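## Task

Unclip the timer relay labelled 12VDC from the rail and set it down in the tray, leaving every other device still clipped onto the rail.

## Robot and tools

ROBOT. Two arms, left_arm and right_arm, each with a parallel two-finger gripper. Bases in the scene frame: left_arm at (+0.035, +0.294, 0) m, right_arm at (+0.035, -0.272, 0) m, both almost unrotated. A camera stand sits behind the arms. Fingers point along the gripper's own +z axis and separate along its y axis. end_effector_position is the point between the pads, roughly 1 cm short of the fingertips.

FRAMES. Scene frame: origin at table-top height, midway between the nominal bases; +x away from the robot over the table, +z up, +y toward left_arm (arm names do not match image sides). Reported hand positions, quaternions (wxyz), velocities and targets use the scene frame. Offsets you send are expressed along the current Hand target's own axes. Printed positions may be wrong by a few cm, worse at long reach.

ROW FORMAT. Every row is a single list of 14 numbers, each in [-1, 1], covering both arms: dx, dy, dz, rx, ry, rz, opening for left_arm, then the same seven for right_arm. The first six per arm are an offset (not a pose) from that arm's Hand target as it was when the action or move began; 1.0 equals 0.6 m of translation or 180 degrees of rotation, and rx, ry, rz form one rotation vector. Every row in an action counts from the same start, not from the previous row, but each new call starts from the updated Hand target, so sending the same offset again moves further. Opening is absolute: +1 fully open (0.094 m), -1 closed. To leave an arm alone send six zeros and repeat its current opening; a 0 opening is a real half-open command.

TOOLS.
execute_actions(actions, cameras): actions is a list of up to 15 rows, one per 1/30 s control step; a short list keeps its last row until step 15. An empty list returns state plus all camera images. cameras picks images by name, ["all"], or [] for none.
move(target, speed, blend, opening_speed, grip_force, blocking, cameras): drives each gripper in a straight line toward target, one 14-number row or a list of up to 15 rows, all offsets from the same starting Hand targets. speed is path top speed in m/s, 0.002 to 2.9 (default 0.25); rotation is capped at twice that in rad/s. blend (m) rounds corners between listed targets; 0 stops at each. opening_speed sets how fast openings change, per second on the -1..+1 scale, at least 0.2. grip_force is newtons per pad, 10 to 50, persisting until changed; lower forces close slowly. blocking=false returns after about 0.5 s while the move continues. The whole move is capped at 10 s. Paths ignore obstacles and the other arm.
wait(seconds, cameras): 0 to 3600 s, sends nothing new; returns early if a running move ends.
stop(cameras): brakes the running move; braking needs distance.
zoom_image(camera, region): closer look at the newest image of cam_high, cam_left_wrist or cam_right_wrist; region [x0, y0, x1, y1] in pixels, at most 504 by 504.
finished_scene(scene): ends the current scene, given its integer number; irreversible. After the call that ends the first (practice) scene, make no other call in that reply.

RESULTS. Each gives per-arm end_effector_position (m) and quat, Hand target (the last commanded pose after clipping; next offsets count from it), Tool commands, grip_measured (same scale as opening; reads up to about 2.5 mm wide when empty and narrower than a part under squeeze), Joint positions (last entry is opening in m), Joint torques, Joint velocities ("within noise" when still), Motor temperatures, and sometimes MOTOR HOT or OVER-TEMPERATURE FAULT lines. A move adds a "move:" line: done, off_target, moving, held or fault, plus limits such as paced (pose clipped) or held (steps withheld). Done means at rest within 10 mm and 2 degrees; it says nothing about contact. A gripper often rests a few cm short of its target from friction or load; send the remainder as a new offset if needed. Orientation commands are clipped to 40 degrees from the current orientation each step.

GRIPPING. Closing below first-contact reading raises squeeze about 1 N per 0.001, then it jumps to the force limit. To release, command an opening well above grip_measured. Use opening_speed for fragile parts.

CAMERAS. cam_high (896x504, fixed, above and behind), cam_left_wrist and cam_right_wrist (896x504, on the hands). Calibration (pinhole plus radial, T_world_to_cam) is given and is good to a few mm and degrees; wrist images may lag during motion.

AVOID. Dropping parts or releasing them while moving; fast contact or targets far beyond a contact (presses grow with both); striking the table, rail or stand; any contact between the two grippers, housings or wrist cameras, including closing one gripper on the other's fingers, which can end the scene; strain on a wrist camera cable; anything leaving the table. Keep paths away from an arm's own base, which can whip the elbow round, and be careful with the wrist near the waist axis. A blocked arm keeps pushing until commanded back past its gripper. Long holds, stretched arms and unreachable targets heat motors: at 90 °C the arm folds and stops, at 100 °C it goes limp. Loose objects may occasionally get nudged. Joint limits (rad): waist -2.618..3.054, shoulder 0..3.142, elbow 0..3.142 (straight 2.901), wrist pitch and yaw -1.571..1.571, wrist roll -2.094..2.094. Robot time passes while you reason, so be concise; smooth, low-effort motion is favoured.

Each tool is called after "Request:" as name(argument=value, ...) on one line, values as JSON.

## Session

Request:
execute_actions(actions=[], cameras=["cam_high"])

Request:
zoom_image(camera="cam_high", region=[350, 130, 550, 330])

Scene clock: 0.00 s.
left_arm: end_effector_position=(+0.3500, +0.1545, +0.2155) grip_measured=+1.000 end_effector_quat_wxyz=(+0.360, -0.242, +0.898, -0.066) | right_arm: end_effector_position=(+0.3501, -0.1255, +0.2689) grip_measured=+1.000 end_effector_quat_wxyz=(+0.336, +0.071, +0.938, +0.034)
Joint positions: left_arm=[-0.639 1.319 1.203 -0.855 -0.48 -1.038 0.094] | right_arm=[0.62 1.384 1.501 -1.088 0.364 0.656 0.094]
Joint velocities: within noise
Joint torques (N m): no reading
Motor temperatures (°C): left_arm=[18 20 22 20 17 20 17] | right_arm=[21 20 25 19 21 17 20]
Heat: left arm: 22 °C; right arm: 25 °C.
Hand target: left_arm +0.3509, +0.1561, +0.2222; +0.368, -0.244, +0.895, -0.068 | right_arm +0.3503, -0.1269, +0.2756; +0.345, +0.073, +0.935, +0.036
Tool commands: left_gripper/opening=+1.0 right_gripper/opening=+1.0
Images, in order (width x height): cam_high 896x504.

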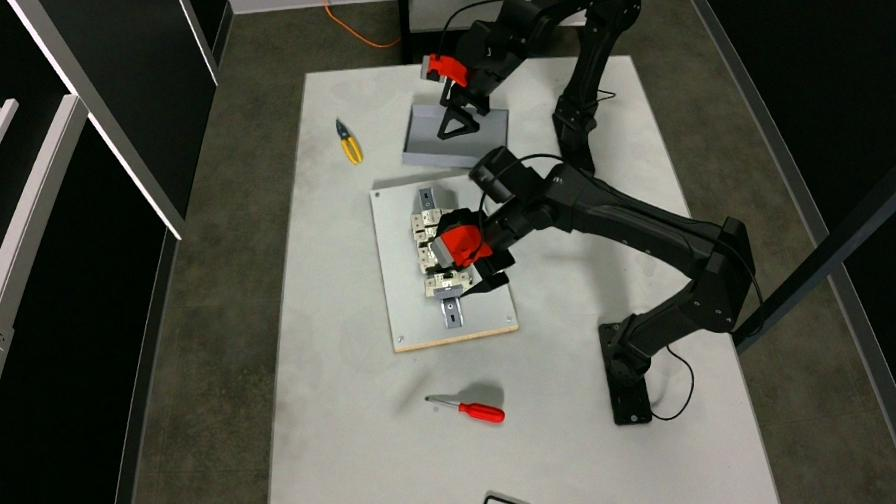

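Scaled by 2.520 from the camera's image (finer frame: 1280x720).

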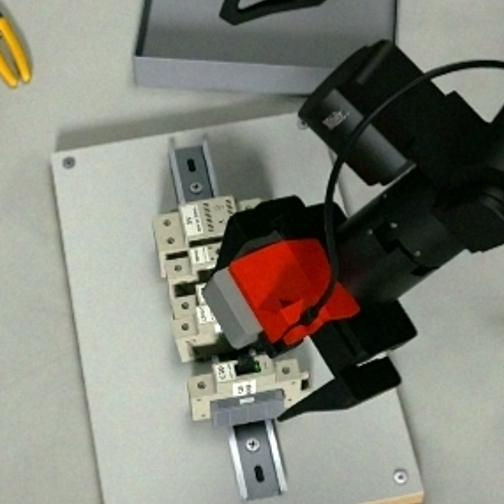

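Request:
move(target=[-0.0635,0.24,-0.115,0,0,0,1,0.0517,0.0012,0.1227,-0.36,0.0135,-0.4324,0.4], speed=0.35, cameras=["cam_right_wrist","cam_high"])

Request:
zoom_image(camera="cam_right_wrist", region=[350, 0, 650, 300])

Scene clock: 15.00 s.
left_arm: end_effector_position=(+0.2747, +0.2946, +0.2544) grip_measured=+1.000 end_effector_quat_wxyz=(+0.370, -0.245, +0.893, -0.071) | right_arm: end_effector_position=(+0.3710, -0.1227, +0.1963) grip_measured=+0.403 end_effector_quat_wxyz=(-0.253, +0.683, -0.629, -0.271)
Joint positions: left_arm=[-0.065 0.841 1.092 -1.056 -0.117 -0.578 0.094] | right_arm=[0.072 1.863 1.725 -1.437 -0.761 -1.583 0.066]
Joint torques (N m): left_arm=[0.5 -0.75 7.32 1.29 -0.05 0.1] | right_arm=[-0.13 -6.9 9.81 0.4 -0.57 -0.01]
Heat: left arm: 24 °C; right arm: 26 °C.
Hand target: left_arm +0.2707, +0.2961, +0.2525; +0.368, -0.244, +0.895, -0.067 | right_arm +0.3749, -0.1199, +0.1998; -0.259, +0.680, -0.625, -0.282
Off the commanded pose: left_arm 0.005 m, 0 deg | right_arm 0.006 m, 1 deg.
move: done
cam_right_wrist: T_world_to_cam=[[0.99785, 0.062, -0.02108, -0.35734], [0.05192, -0.9452, -0.32235, -0.03329], [-0.03991, 0.32056, -0.94639, 0.32933]] pos_world=[0.37144, -0.11489, 0.29341]
Images, in order (width x height): cam_high 896x504, cam_right_wrist 896x504.

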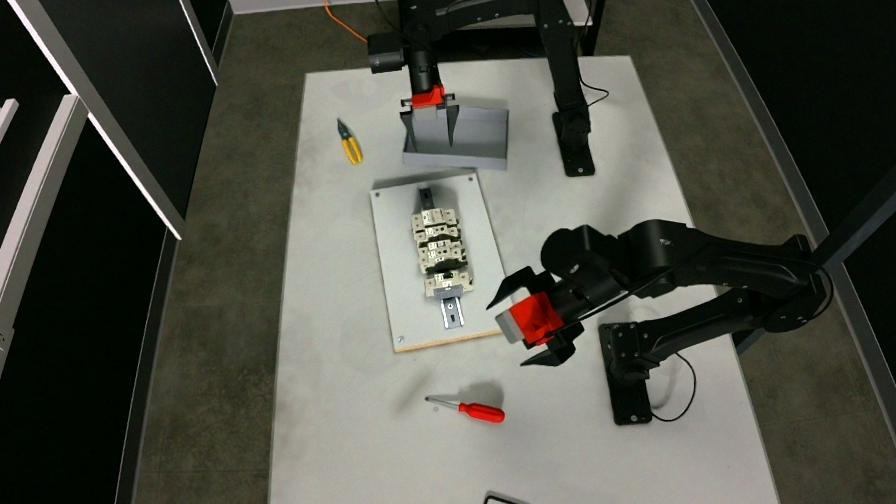

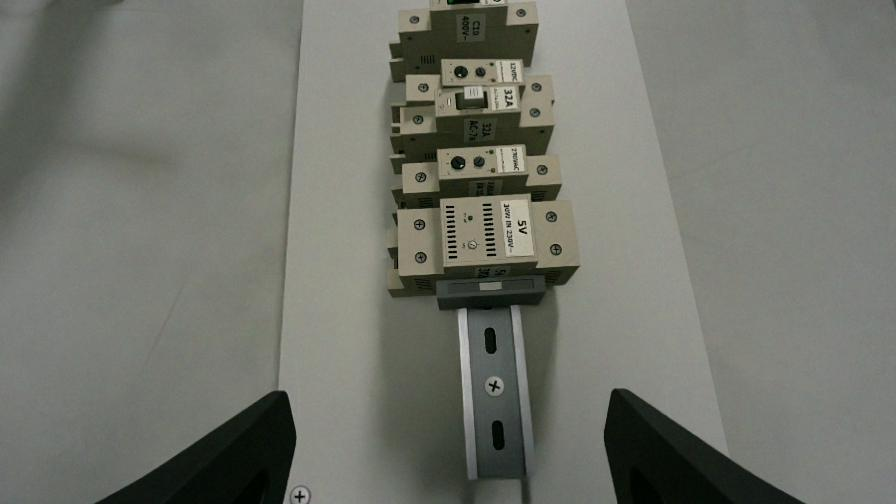

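Scaled by 1.680 from the camera's image (finer frame: 1280x720).

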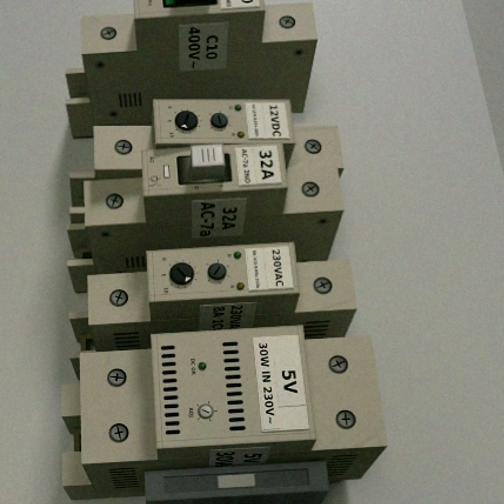

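Request:
move(target=[0,0,0,0,0,0,1,-0.109,-0.0218,0.281,0,0.111,0,0.35], speed=0.25, cameras=["cam_right_wrist"])

Request:
zoom_image(camera="cam_right_wrist", region=[260, 200, 640, 504])

Scene clock: 42.30 s.
left_arm: end_effector_position=(+0.2747, +0.2946, +0.2544) grip_measured=+1.000 end_effector_quat_wxyz=(+0.370, -0.245, +0.893, -0.071) | right_arm: end_effector_position=(+0.3690, +0.0446, +0.1292) grip_measured=+0.353 end_effector_quat_wxyz=(-0.151, +0.722, -0.656, -0.159)
Joint positions: left_arm=[-0.065 0.841 1.092 -1.056 -0.117 -0.578 0.094] | right_arm=[0.613 2.075 1.878 -1.135 -0.376 -1.009 0.064]
Joint torques (N m): left_arm=[0.5 -0.75 7.32 1.29 -0.05 0.1] | right_arm=[-0.25 -8.87 10.48 0.81 -0.18 0.13]
Heat: left arm: 24 °C; right arm: 27 °C.
Hand target: left_arm +0.2707, +0.2962, +0.2525; +0.368, -0.244, +0.895, -0.067 | right_arm +0.3739, +0.0461, +0.1269; -0.146, +0.719, -0.661, -0.160
Off the commanded pose: left_arm 0.005 m, 1 deg | right_arm 0.006 m, 1 deg.
move: done
cam_right_wrist: T_world_to_cam=[[0.99755, 0.06936, -0.00922, -0.36897], [0.06927, -0.99755, -0.01006, 0.05898], [-0.0099, 0.0094, -0.99991, 0.22184]] pos_world=[0.36617, 0.08234, 0.21901]

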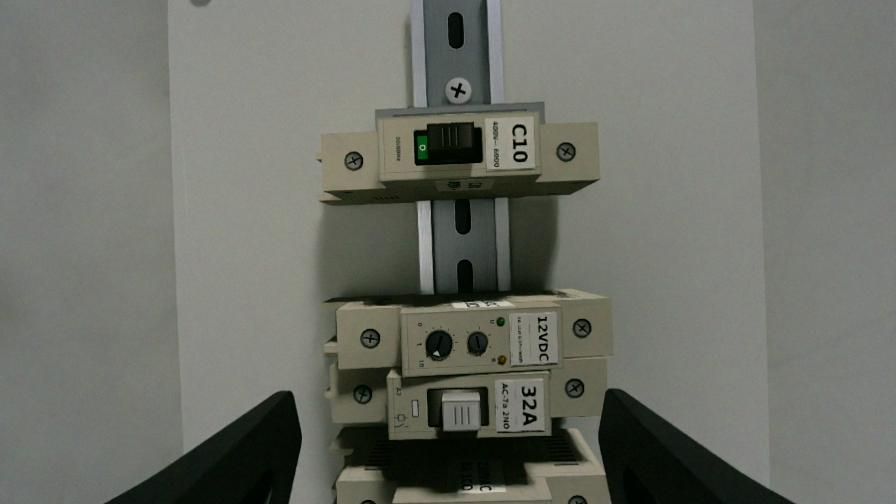

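Scaled by 1.326 from the camera's image (finer frame: 1280x720).

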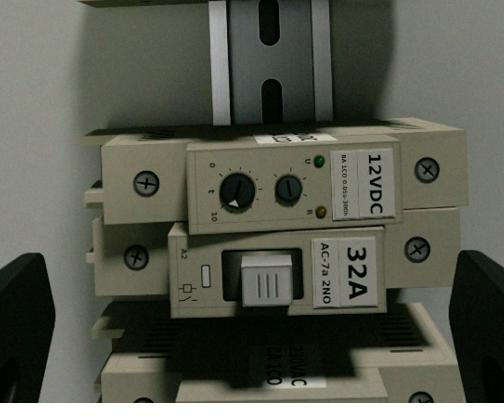

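Request:
move(target=[0,0,0,0,0,0,1,-0.0063,-0.0143,0.0603,0,0,0,0.35], speed=0.1, cameras=["cam_right_wrist"])

Request:
zoom_image(camera="cam_right_wrist", region=[260, 200, 640, 504])

Scene clock: 54.90 s.
left_arm: end_effector_position=(+0.2747, +0.2946, +0.2544) grip_measured=+1.000 end_effector_quat_wxyz=(+0.370, -0.245, +0.893, -0.071) | right_arm: end_effector_position=(+0.3749, +0.0592, +0.0993) grip_measured=+0.353 end_effector_quat_wxyz=(-0.142, +0.720, -0.661, -0.160)
Joint positions: left_arm=[-0.065 0.841 1.092 -1.056 -0.117 -0.578 0.094] | right_arm=[0.634 2.15 1.878 -1.071 -0.37 -0.981 0.064]
Joint torques (N m): left_arm=[0.5 -0.77 7.35 1.3 -0.05 0.11] | right_arm=[0.31 -9.51 9.37 1.05 -0.19 0.11]
Heat: left arm: 24 °C; right arm: 27 °C.
Hand target: left_arm +0.2707, +0.2962, +0.2525; +0.368, -0.244, +0.895, -0.067 | right_arm +0.3809, +0.0655, +0.0958; -0.147, +0.719, -0.661, -0.160
Off the commanded pose: left_arm 0.005 m, 1 deg | right_arm 0.009 m, 1 deg.
move: done
cam_right_wrist: T_world_to_cam=[[0.99769, 0.06253, -0.02636, -0.37411], [0.06259, -0.99804, 0.00132, 0.07423], [-0.02622, -0.00297, -0.99965, 0.19873]] pos_world=[0.37381, 0.09806, 0.1887]

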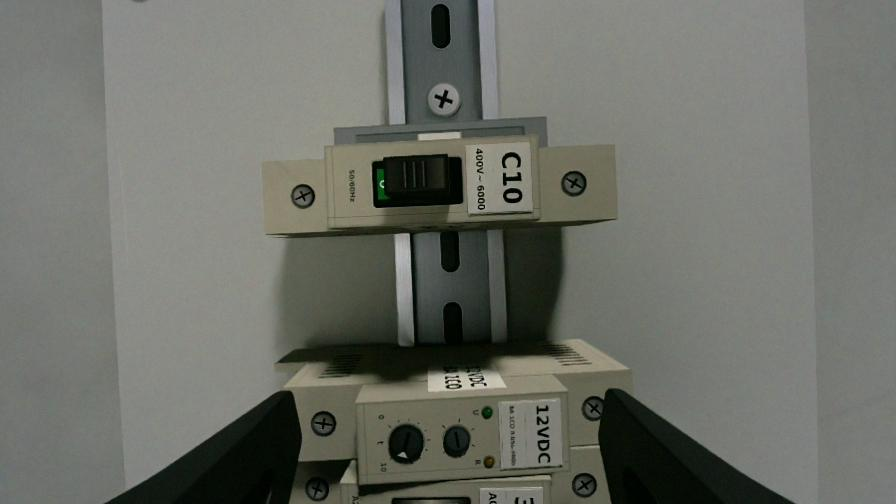

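Scaled by 1.326 from the camera's image (finer frame: 1280x720).

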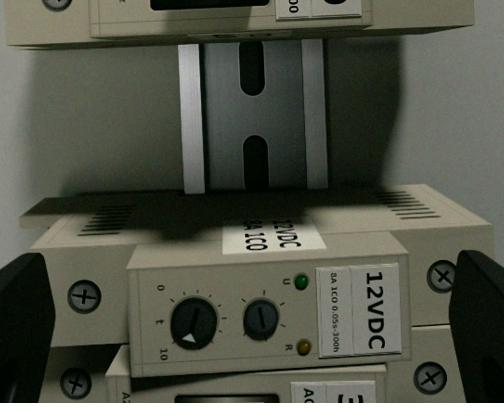

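Request:
move(target=[0,0,0,0,0,0,1,-0.0085,-0.0025,0.0057,0,0,0,0.35], speed=0.1)

Request:
move(target=[0,0,0,0,0,0,1,0,0,0,0,0,0,-0.7], opening_speed=0.8, cameras=["cam_right_wrist"])

Request:
zoom_image(camera="cam_right_wrist", region=[260, 300, 640, 504])

Scene clock: 68.93 s.
left_arm: end_effector_position=(+0.2747, +0.2946, +0.2544) grip_measured=+1.000 end_effector_quat_wxyz=(+0.370, -0.245, +0.893, -0.071) | right_arm: end_effector_position=(+0.3761, +0.0636, +0.0970) grip_measured=+0.353 end_effector_quat_wxyz=(-0.141, +0.719, -0.662, -0.161)
Joint positions: left_arm=[-0.065 0.841 1.092 -1.056 -0.117 -0.578 0.094] | right_arm=[0.641 2.165 1.893 -1.069 -0.368 -0.971 0.064]
Joint torques (N m): left_arm=[0.49 -0.76 7.34 1.3 -0.05 0.11] | right_arm=[0.51 -9.47 10.51 1 -0.18 0.12]
Heat: left arm: 24 °C; right arm: 27 °C.
Hand target: left_arm +0.2707, +0.2962, +0.2525; +0.368, -0.244, +0.895, -0.067 | right_arm +0.3819, +0.0716, +0.0948; -0.146, +0.719, -0.661, -0.160
Off the commanded pose: left_arm 0.005 m, 1 deg | right_arm 0.010 m, 1 deg.
move: done

Scene clock: 70.47 s.
left_arm: end_effector_position=(+0.2747, +0.2946, +0.2544) grip_measured=+1.000 end_effector_quat_wxyz=(+0.370, -0.245, +0.893, -0.071) | right_arm: end_effector_position=(+0.3767, +0.0638, +0.0971) grip_measured=-0.097 end_effector_quat_wxyz=(-0.142, +0.718, -0.662, -0.160)
Joint positions: left_arm=[-0.065 0.841 1.092 -1.056 -0.117 -0.578 0.094] | right_arm=[0.641 2.165 1.893 -1.066 -0.366 -0.969 0.042]
Joint torques (N m): left_arm=[0.49 -0.76 7.35 1.3 -0.05 0.11] | right_arm=[0.55 -9.46 10.5 0.99 -0.18 0.11]
Heat: left arm: 24 °C; right arm: 27 °C.
Hand target: left_arm +0.2707, +0.2962, +0.2525; +0.368, -0.244, +0.895, -0.067 | right_arm +0.3819, +0.0716, +0.0947; -0.146, +0.719, -0.661, -0.159
Off the commanded pose: left_arm 0.005 m, 1 deg | right_arm 0.010 m, 1 deg.
move: done
cam_right_wrist: T_world_to_cam=[[0.99798, 0.05822, -0.02553, -0.37607], [0.05829, -0.9983, 0.00187, 0.08025], [-0.02538, -0.00335, -0.99967, 0.19621]] pos_world=[0.37561, 0.10267, 0.1864]

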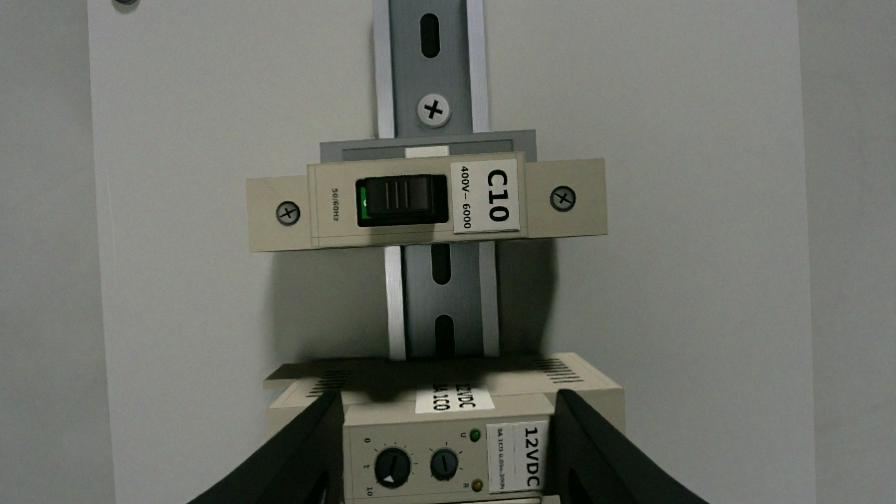

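Scaled by 1.326 from the camera's image (finer frame: 1280x720).

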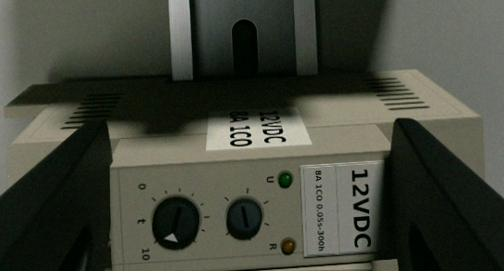

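Request:
move(target=[[0,0,0,0,0,0,1,-0.005,-0.0265,-0.0162,-0.0906,0,0.0423,-0.7],[0,0,0,0,0,0,1,0.0013,-0.0913,-0.0153,-0.0503,0,0.0235,-0.7]], speed=0.08, cameras=["cam_right_wrist"])

Scene clock: 76.63 s.
left_arm: end_effector_position=(+0.2747, +0.2946, +0.2544) grip_measured=+1.000 end_effector_quat_wxyz=(+0.370, -0.245, +0.893, -0.071) | right_arm: end_effector_position=(+0.4342, +0.0717, +0.1094) grip_measured=-0.097 end_effector_quat_wxyz=(-0.122, +0.695, -0.677, -0.208)
Joint positions: left_arm=[-0.065 0.841 1.092 -1.056 -0.117 -0.578 0.094] | right_arm=[0.556 2.654 2.803 -1.572 -0.465 -1.007 0.042]
Joint torques (N m): left_arm=[0.5 -0.76 7.34 1.29 -0.05 0.11] | right_arm=[-0.29 -11.6 9.84 0.67 -0.27 0]
Heat: left arm: 24 °C; right arm: 27 °C.
Hand target: left_arm +0.2707, +0.2962, +0.2525; +0.368, -0.244, +0.895, -0.067 | right_arm +0.4368, +0.0717, +0.1027; -0.083, +0.703, -0.672, -0.216
Off the commanded pose: left_arm 0.005 m, 1 deg | right_arm 0.007 m, 5 deg.
joint sent to its limit (right arm) — joint 4 (wrist pitch), lower limit. The joint targets are off in orientation, not in position.
move: off_target (right_arm)
cam_right_wrist: T_world_to_cam=[[0.99097, 0.02936, -0.13086, -0.41705], [0.02439, -0.99892, -0.03942, 0.10411], [-0.13188, 0.03587, -0.99062, 0.25245]] pos_world=[0.44404, 0.10719, 0.19961]

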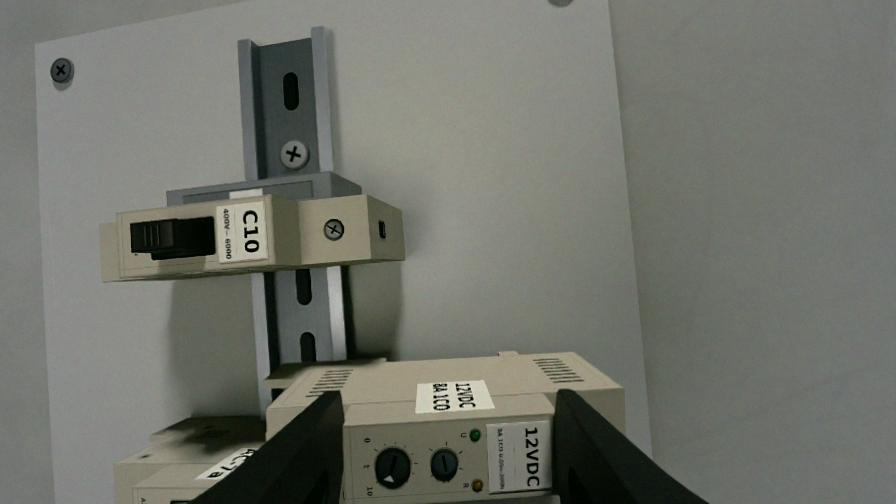

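Request:
move(target=[[0,0,0,0,0,0,1,-0.033,-0.027,-0.1205,0,0,0,-0.7],[0,0,0,0,0,0,1,0.269,-0.004,-0.307,0,0,0,-0.7],[0,0,0,0,0,0,1,0.496,0.232,-0.366,0.2179,-0.0364,0.3556,-0.7]], speed=[0.15,0.25,0.3], blend=[0.02,0.05,0], cameras=["cam_right_wrist","cam_high"])

Scene clock: 96.90 s.
left_arm: end_effector_position=(+0.2747, +0.2946, +0.2544) grip_measured=+1.000 end_effector_quat_wxyz=(+0.370, -0.245, +0.893, -0.071) | right_arm: end_effector_position=(+0.3437, -0.2985, +0.1930) grip_measured=-0.097 end_effector_quat_wxyz=(+0.196, -0.174, +0.964, +0.047)
Joint positions: left_arm=[-0.065 0.841 1.092 -1.056 -0.117 -0.578 0.094] | right_arm=[-0.224 1.414 1.356 -1.18 -0.237 -0.542 0.042]
Joint torques (N m): left_arm=[0.5 -0.75 7.34 1.29 -0.05 0.11] | right_arm=[-0.27 -7.8 5.91 1.29 -0.11 0.11]
Motor temperatures (°C): left_arm=[18 20 24 24 17 20 17] | right_arm=[21 26 27 20 21 17 21]
Heat: left arm: 24 °C; right arm: 27 °C.
Hand target: left_arm +0.2707, +0.2962, +0.2525; +0.368, -0.244, +0.895, -0.067 | right_arm +0.3435, -0.3002, +0.1991; +0.213, -0.170, +0.961, +0.038
Off the commanded pose: left_arm 0.005 m, 1 deg | right_arm 0.006 m, 2 deg.
elbow stopped short (right arm): the move would have taken joint 3 (elbow) straighter than the controller allows.
move: done
cam_right_wrist: T_world_to_cam=[[0.32923, -0.94343, -0.03926, -0.38617], [-0.94344, -0.33038, 0.02773, 0.25901], [-0.03913, 0.02791, -0.99884, 0.30398]] pos_world=[0.3834, -0.28724, 0.28128]
Images, in order (width x height): cam_high 896x504, cam_right_wrist 896x504.

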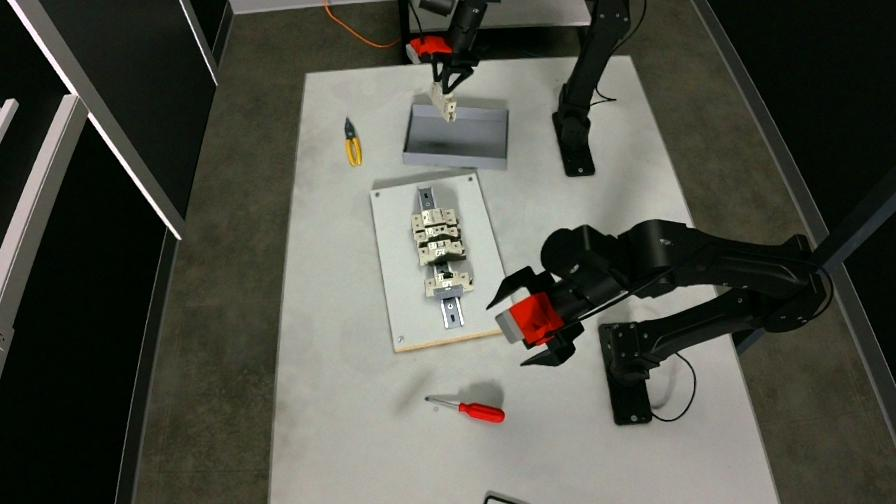

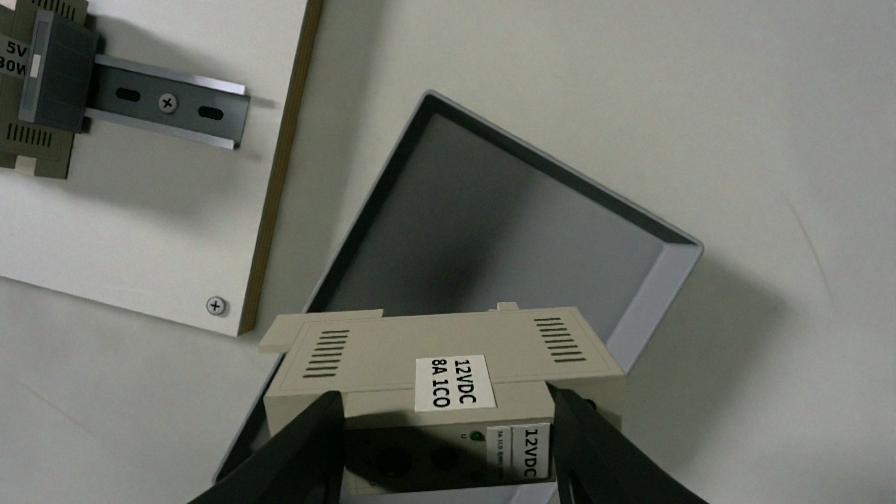

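Request:
move(target=[[0,0,0,0,0,0,1,0.102,-0.002,0.175,0,0,0,-0.7],[0,0,0,0,0,0,1,0.1203,-0.002,0.2143,0,0,0,-0.7],[0,0,0,0,0,0,1,0.1203,-0.002,0.2143,0,0,0,0.2],[0,0,0,0,0,0,1,0.05,-0.002,0.063,0,0,0,0.2]], speed=[0.2,0.05,0.05,0.12], blend=[0.01,0,0,0], cameras=["cam_right_wrist","cam_high"])

Scene clock: 111.33 s.
left_arm: end_effector_position=(+0.2747, +0.2946, +0.2544) grip_measured=+1.000 end_effector_quat_wxyz=(+0.370, -0.245, +0.893, -0.071) | right_arm: end_effector_position=(+0.3292, -0.3010, +0.1353) grip_measured=+0.197 end_effector_quat_wxyz=(+0.194, -0.169, +0.965, +0.050)
Joint positions: left_arm=[-0.065 0.841 1.092 -1.056 -0.117 -0.578 0.094] | right_arm=[-0.251 1.353 1.079 -0.976 -0.249 -0.558 0.056]
Joint torques (N m): left_arm=[0.5 -0.76 7.34 1.29 -0.05 0.11] | right_arm=[-0.49 -6.6 10.69 0.99 -0.08 0.02]
Heat: left arm: 24 °C; right arm: 27 °C.
Hand target: left_arm +0.2707, +0.2962, +0.2525; +0.368, -0.244, +0.895, -0.067 | right_arm +0.3334, -0.3050, +0.1521; +0.213, -0.170, +0.961, +0.038
Off the commanded pose: left_arm 0.005 m, 1 deg | right_arm 0.018 m, 3 deg.
move: off_target (right_arm); target 3's new opening was sent with right_arm's hand 0.027 m and 5 deg from that target
cam_right_wrist: T_world_to_cam=[[0.32177, -0.94554, -0.04917, -0.38283], [-0.94575, -0.32344, 0.03064, 0.24857], [-0.04488, 0.03664, -0.99832, 0.25034]] pos_world=[0.36951, -0.29076, 0.22348]
Images, in order (width x height): cam_high 896x504, cam_right_wrist 896x504.

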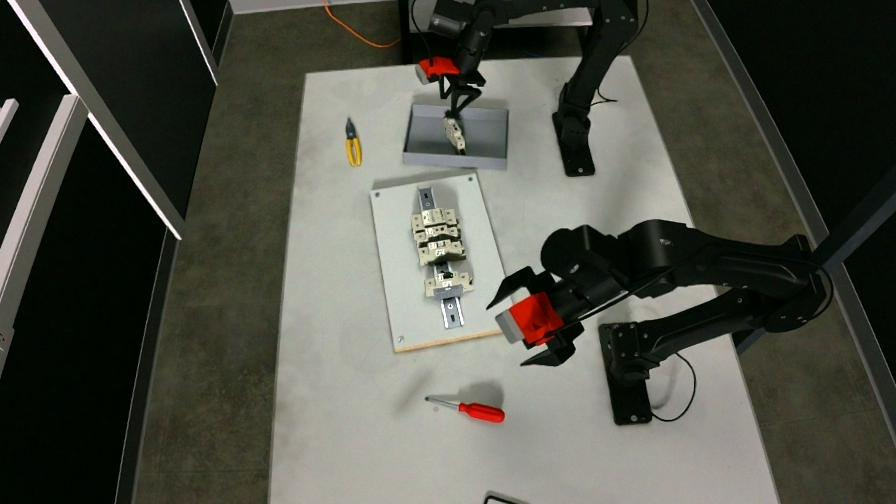

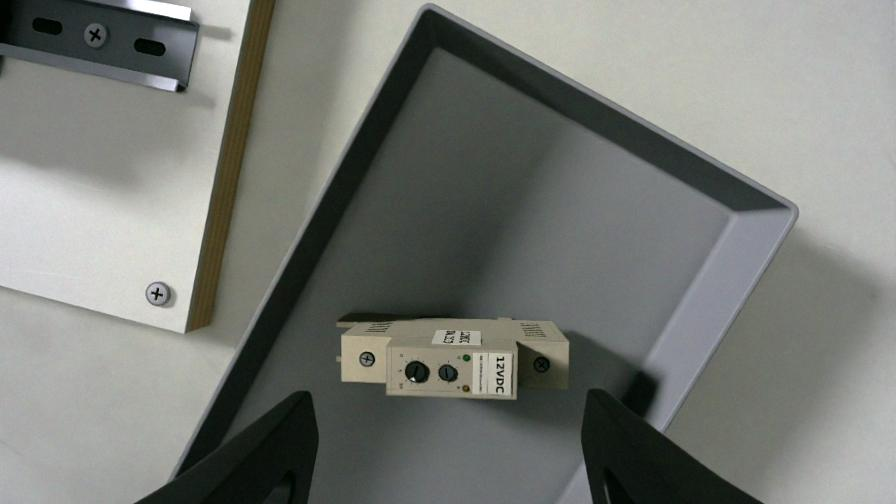

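Request:
finished_scene(scene=3)

The scene is finished: the task was done.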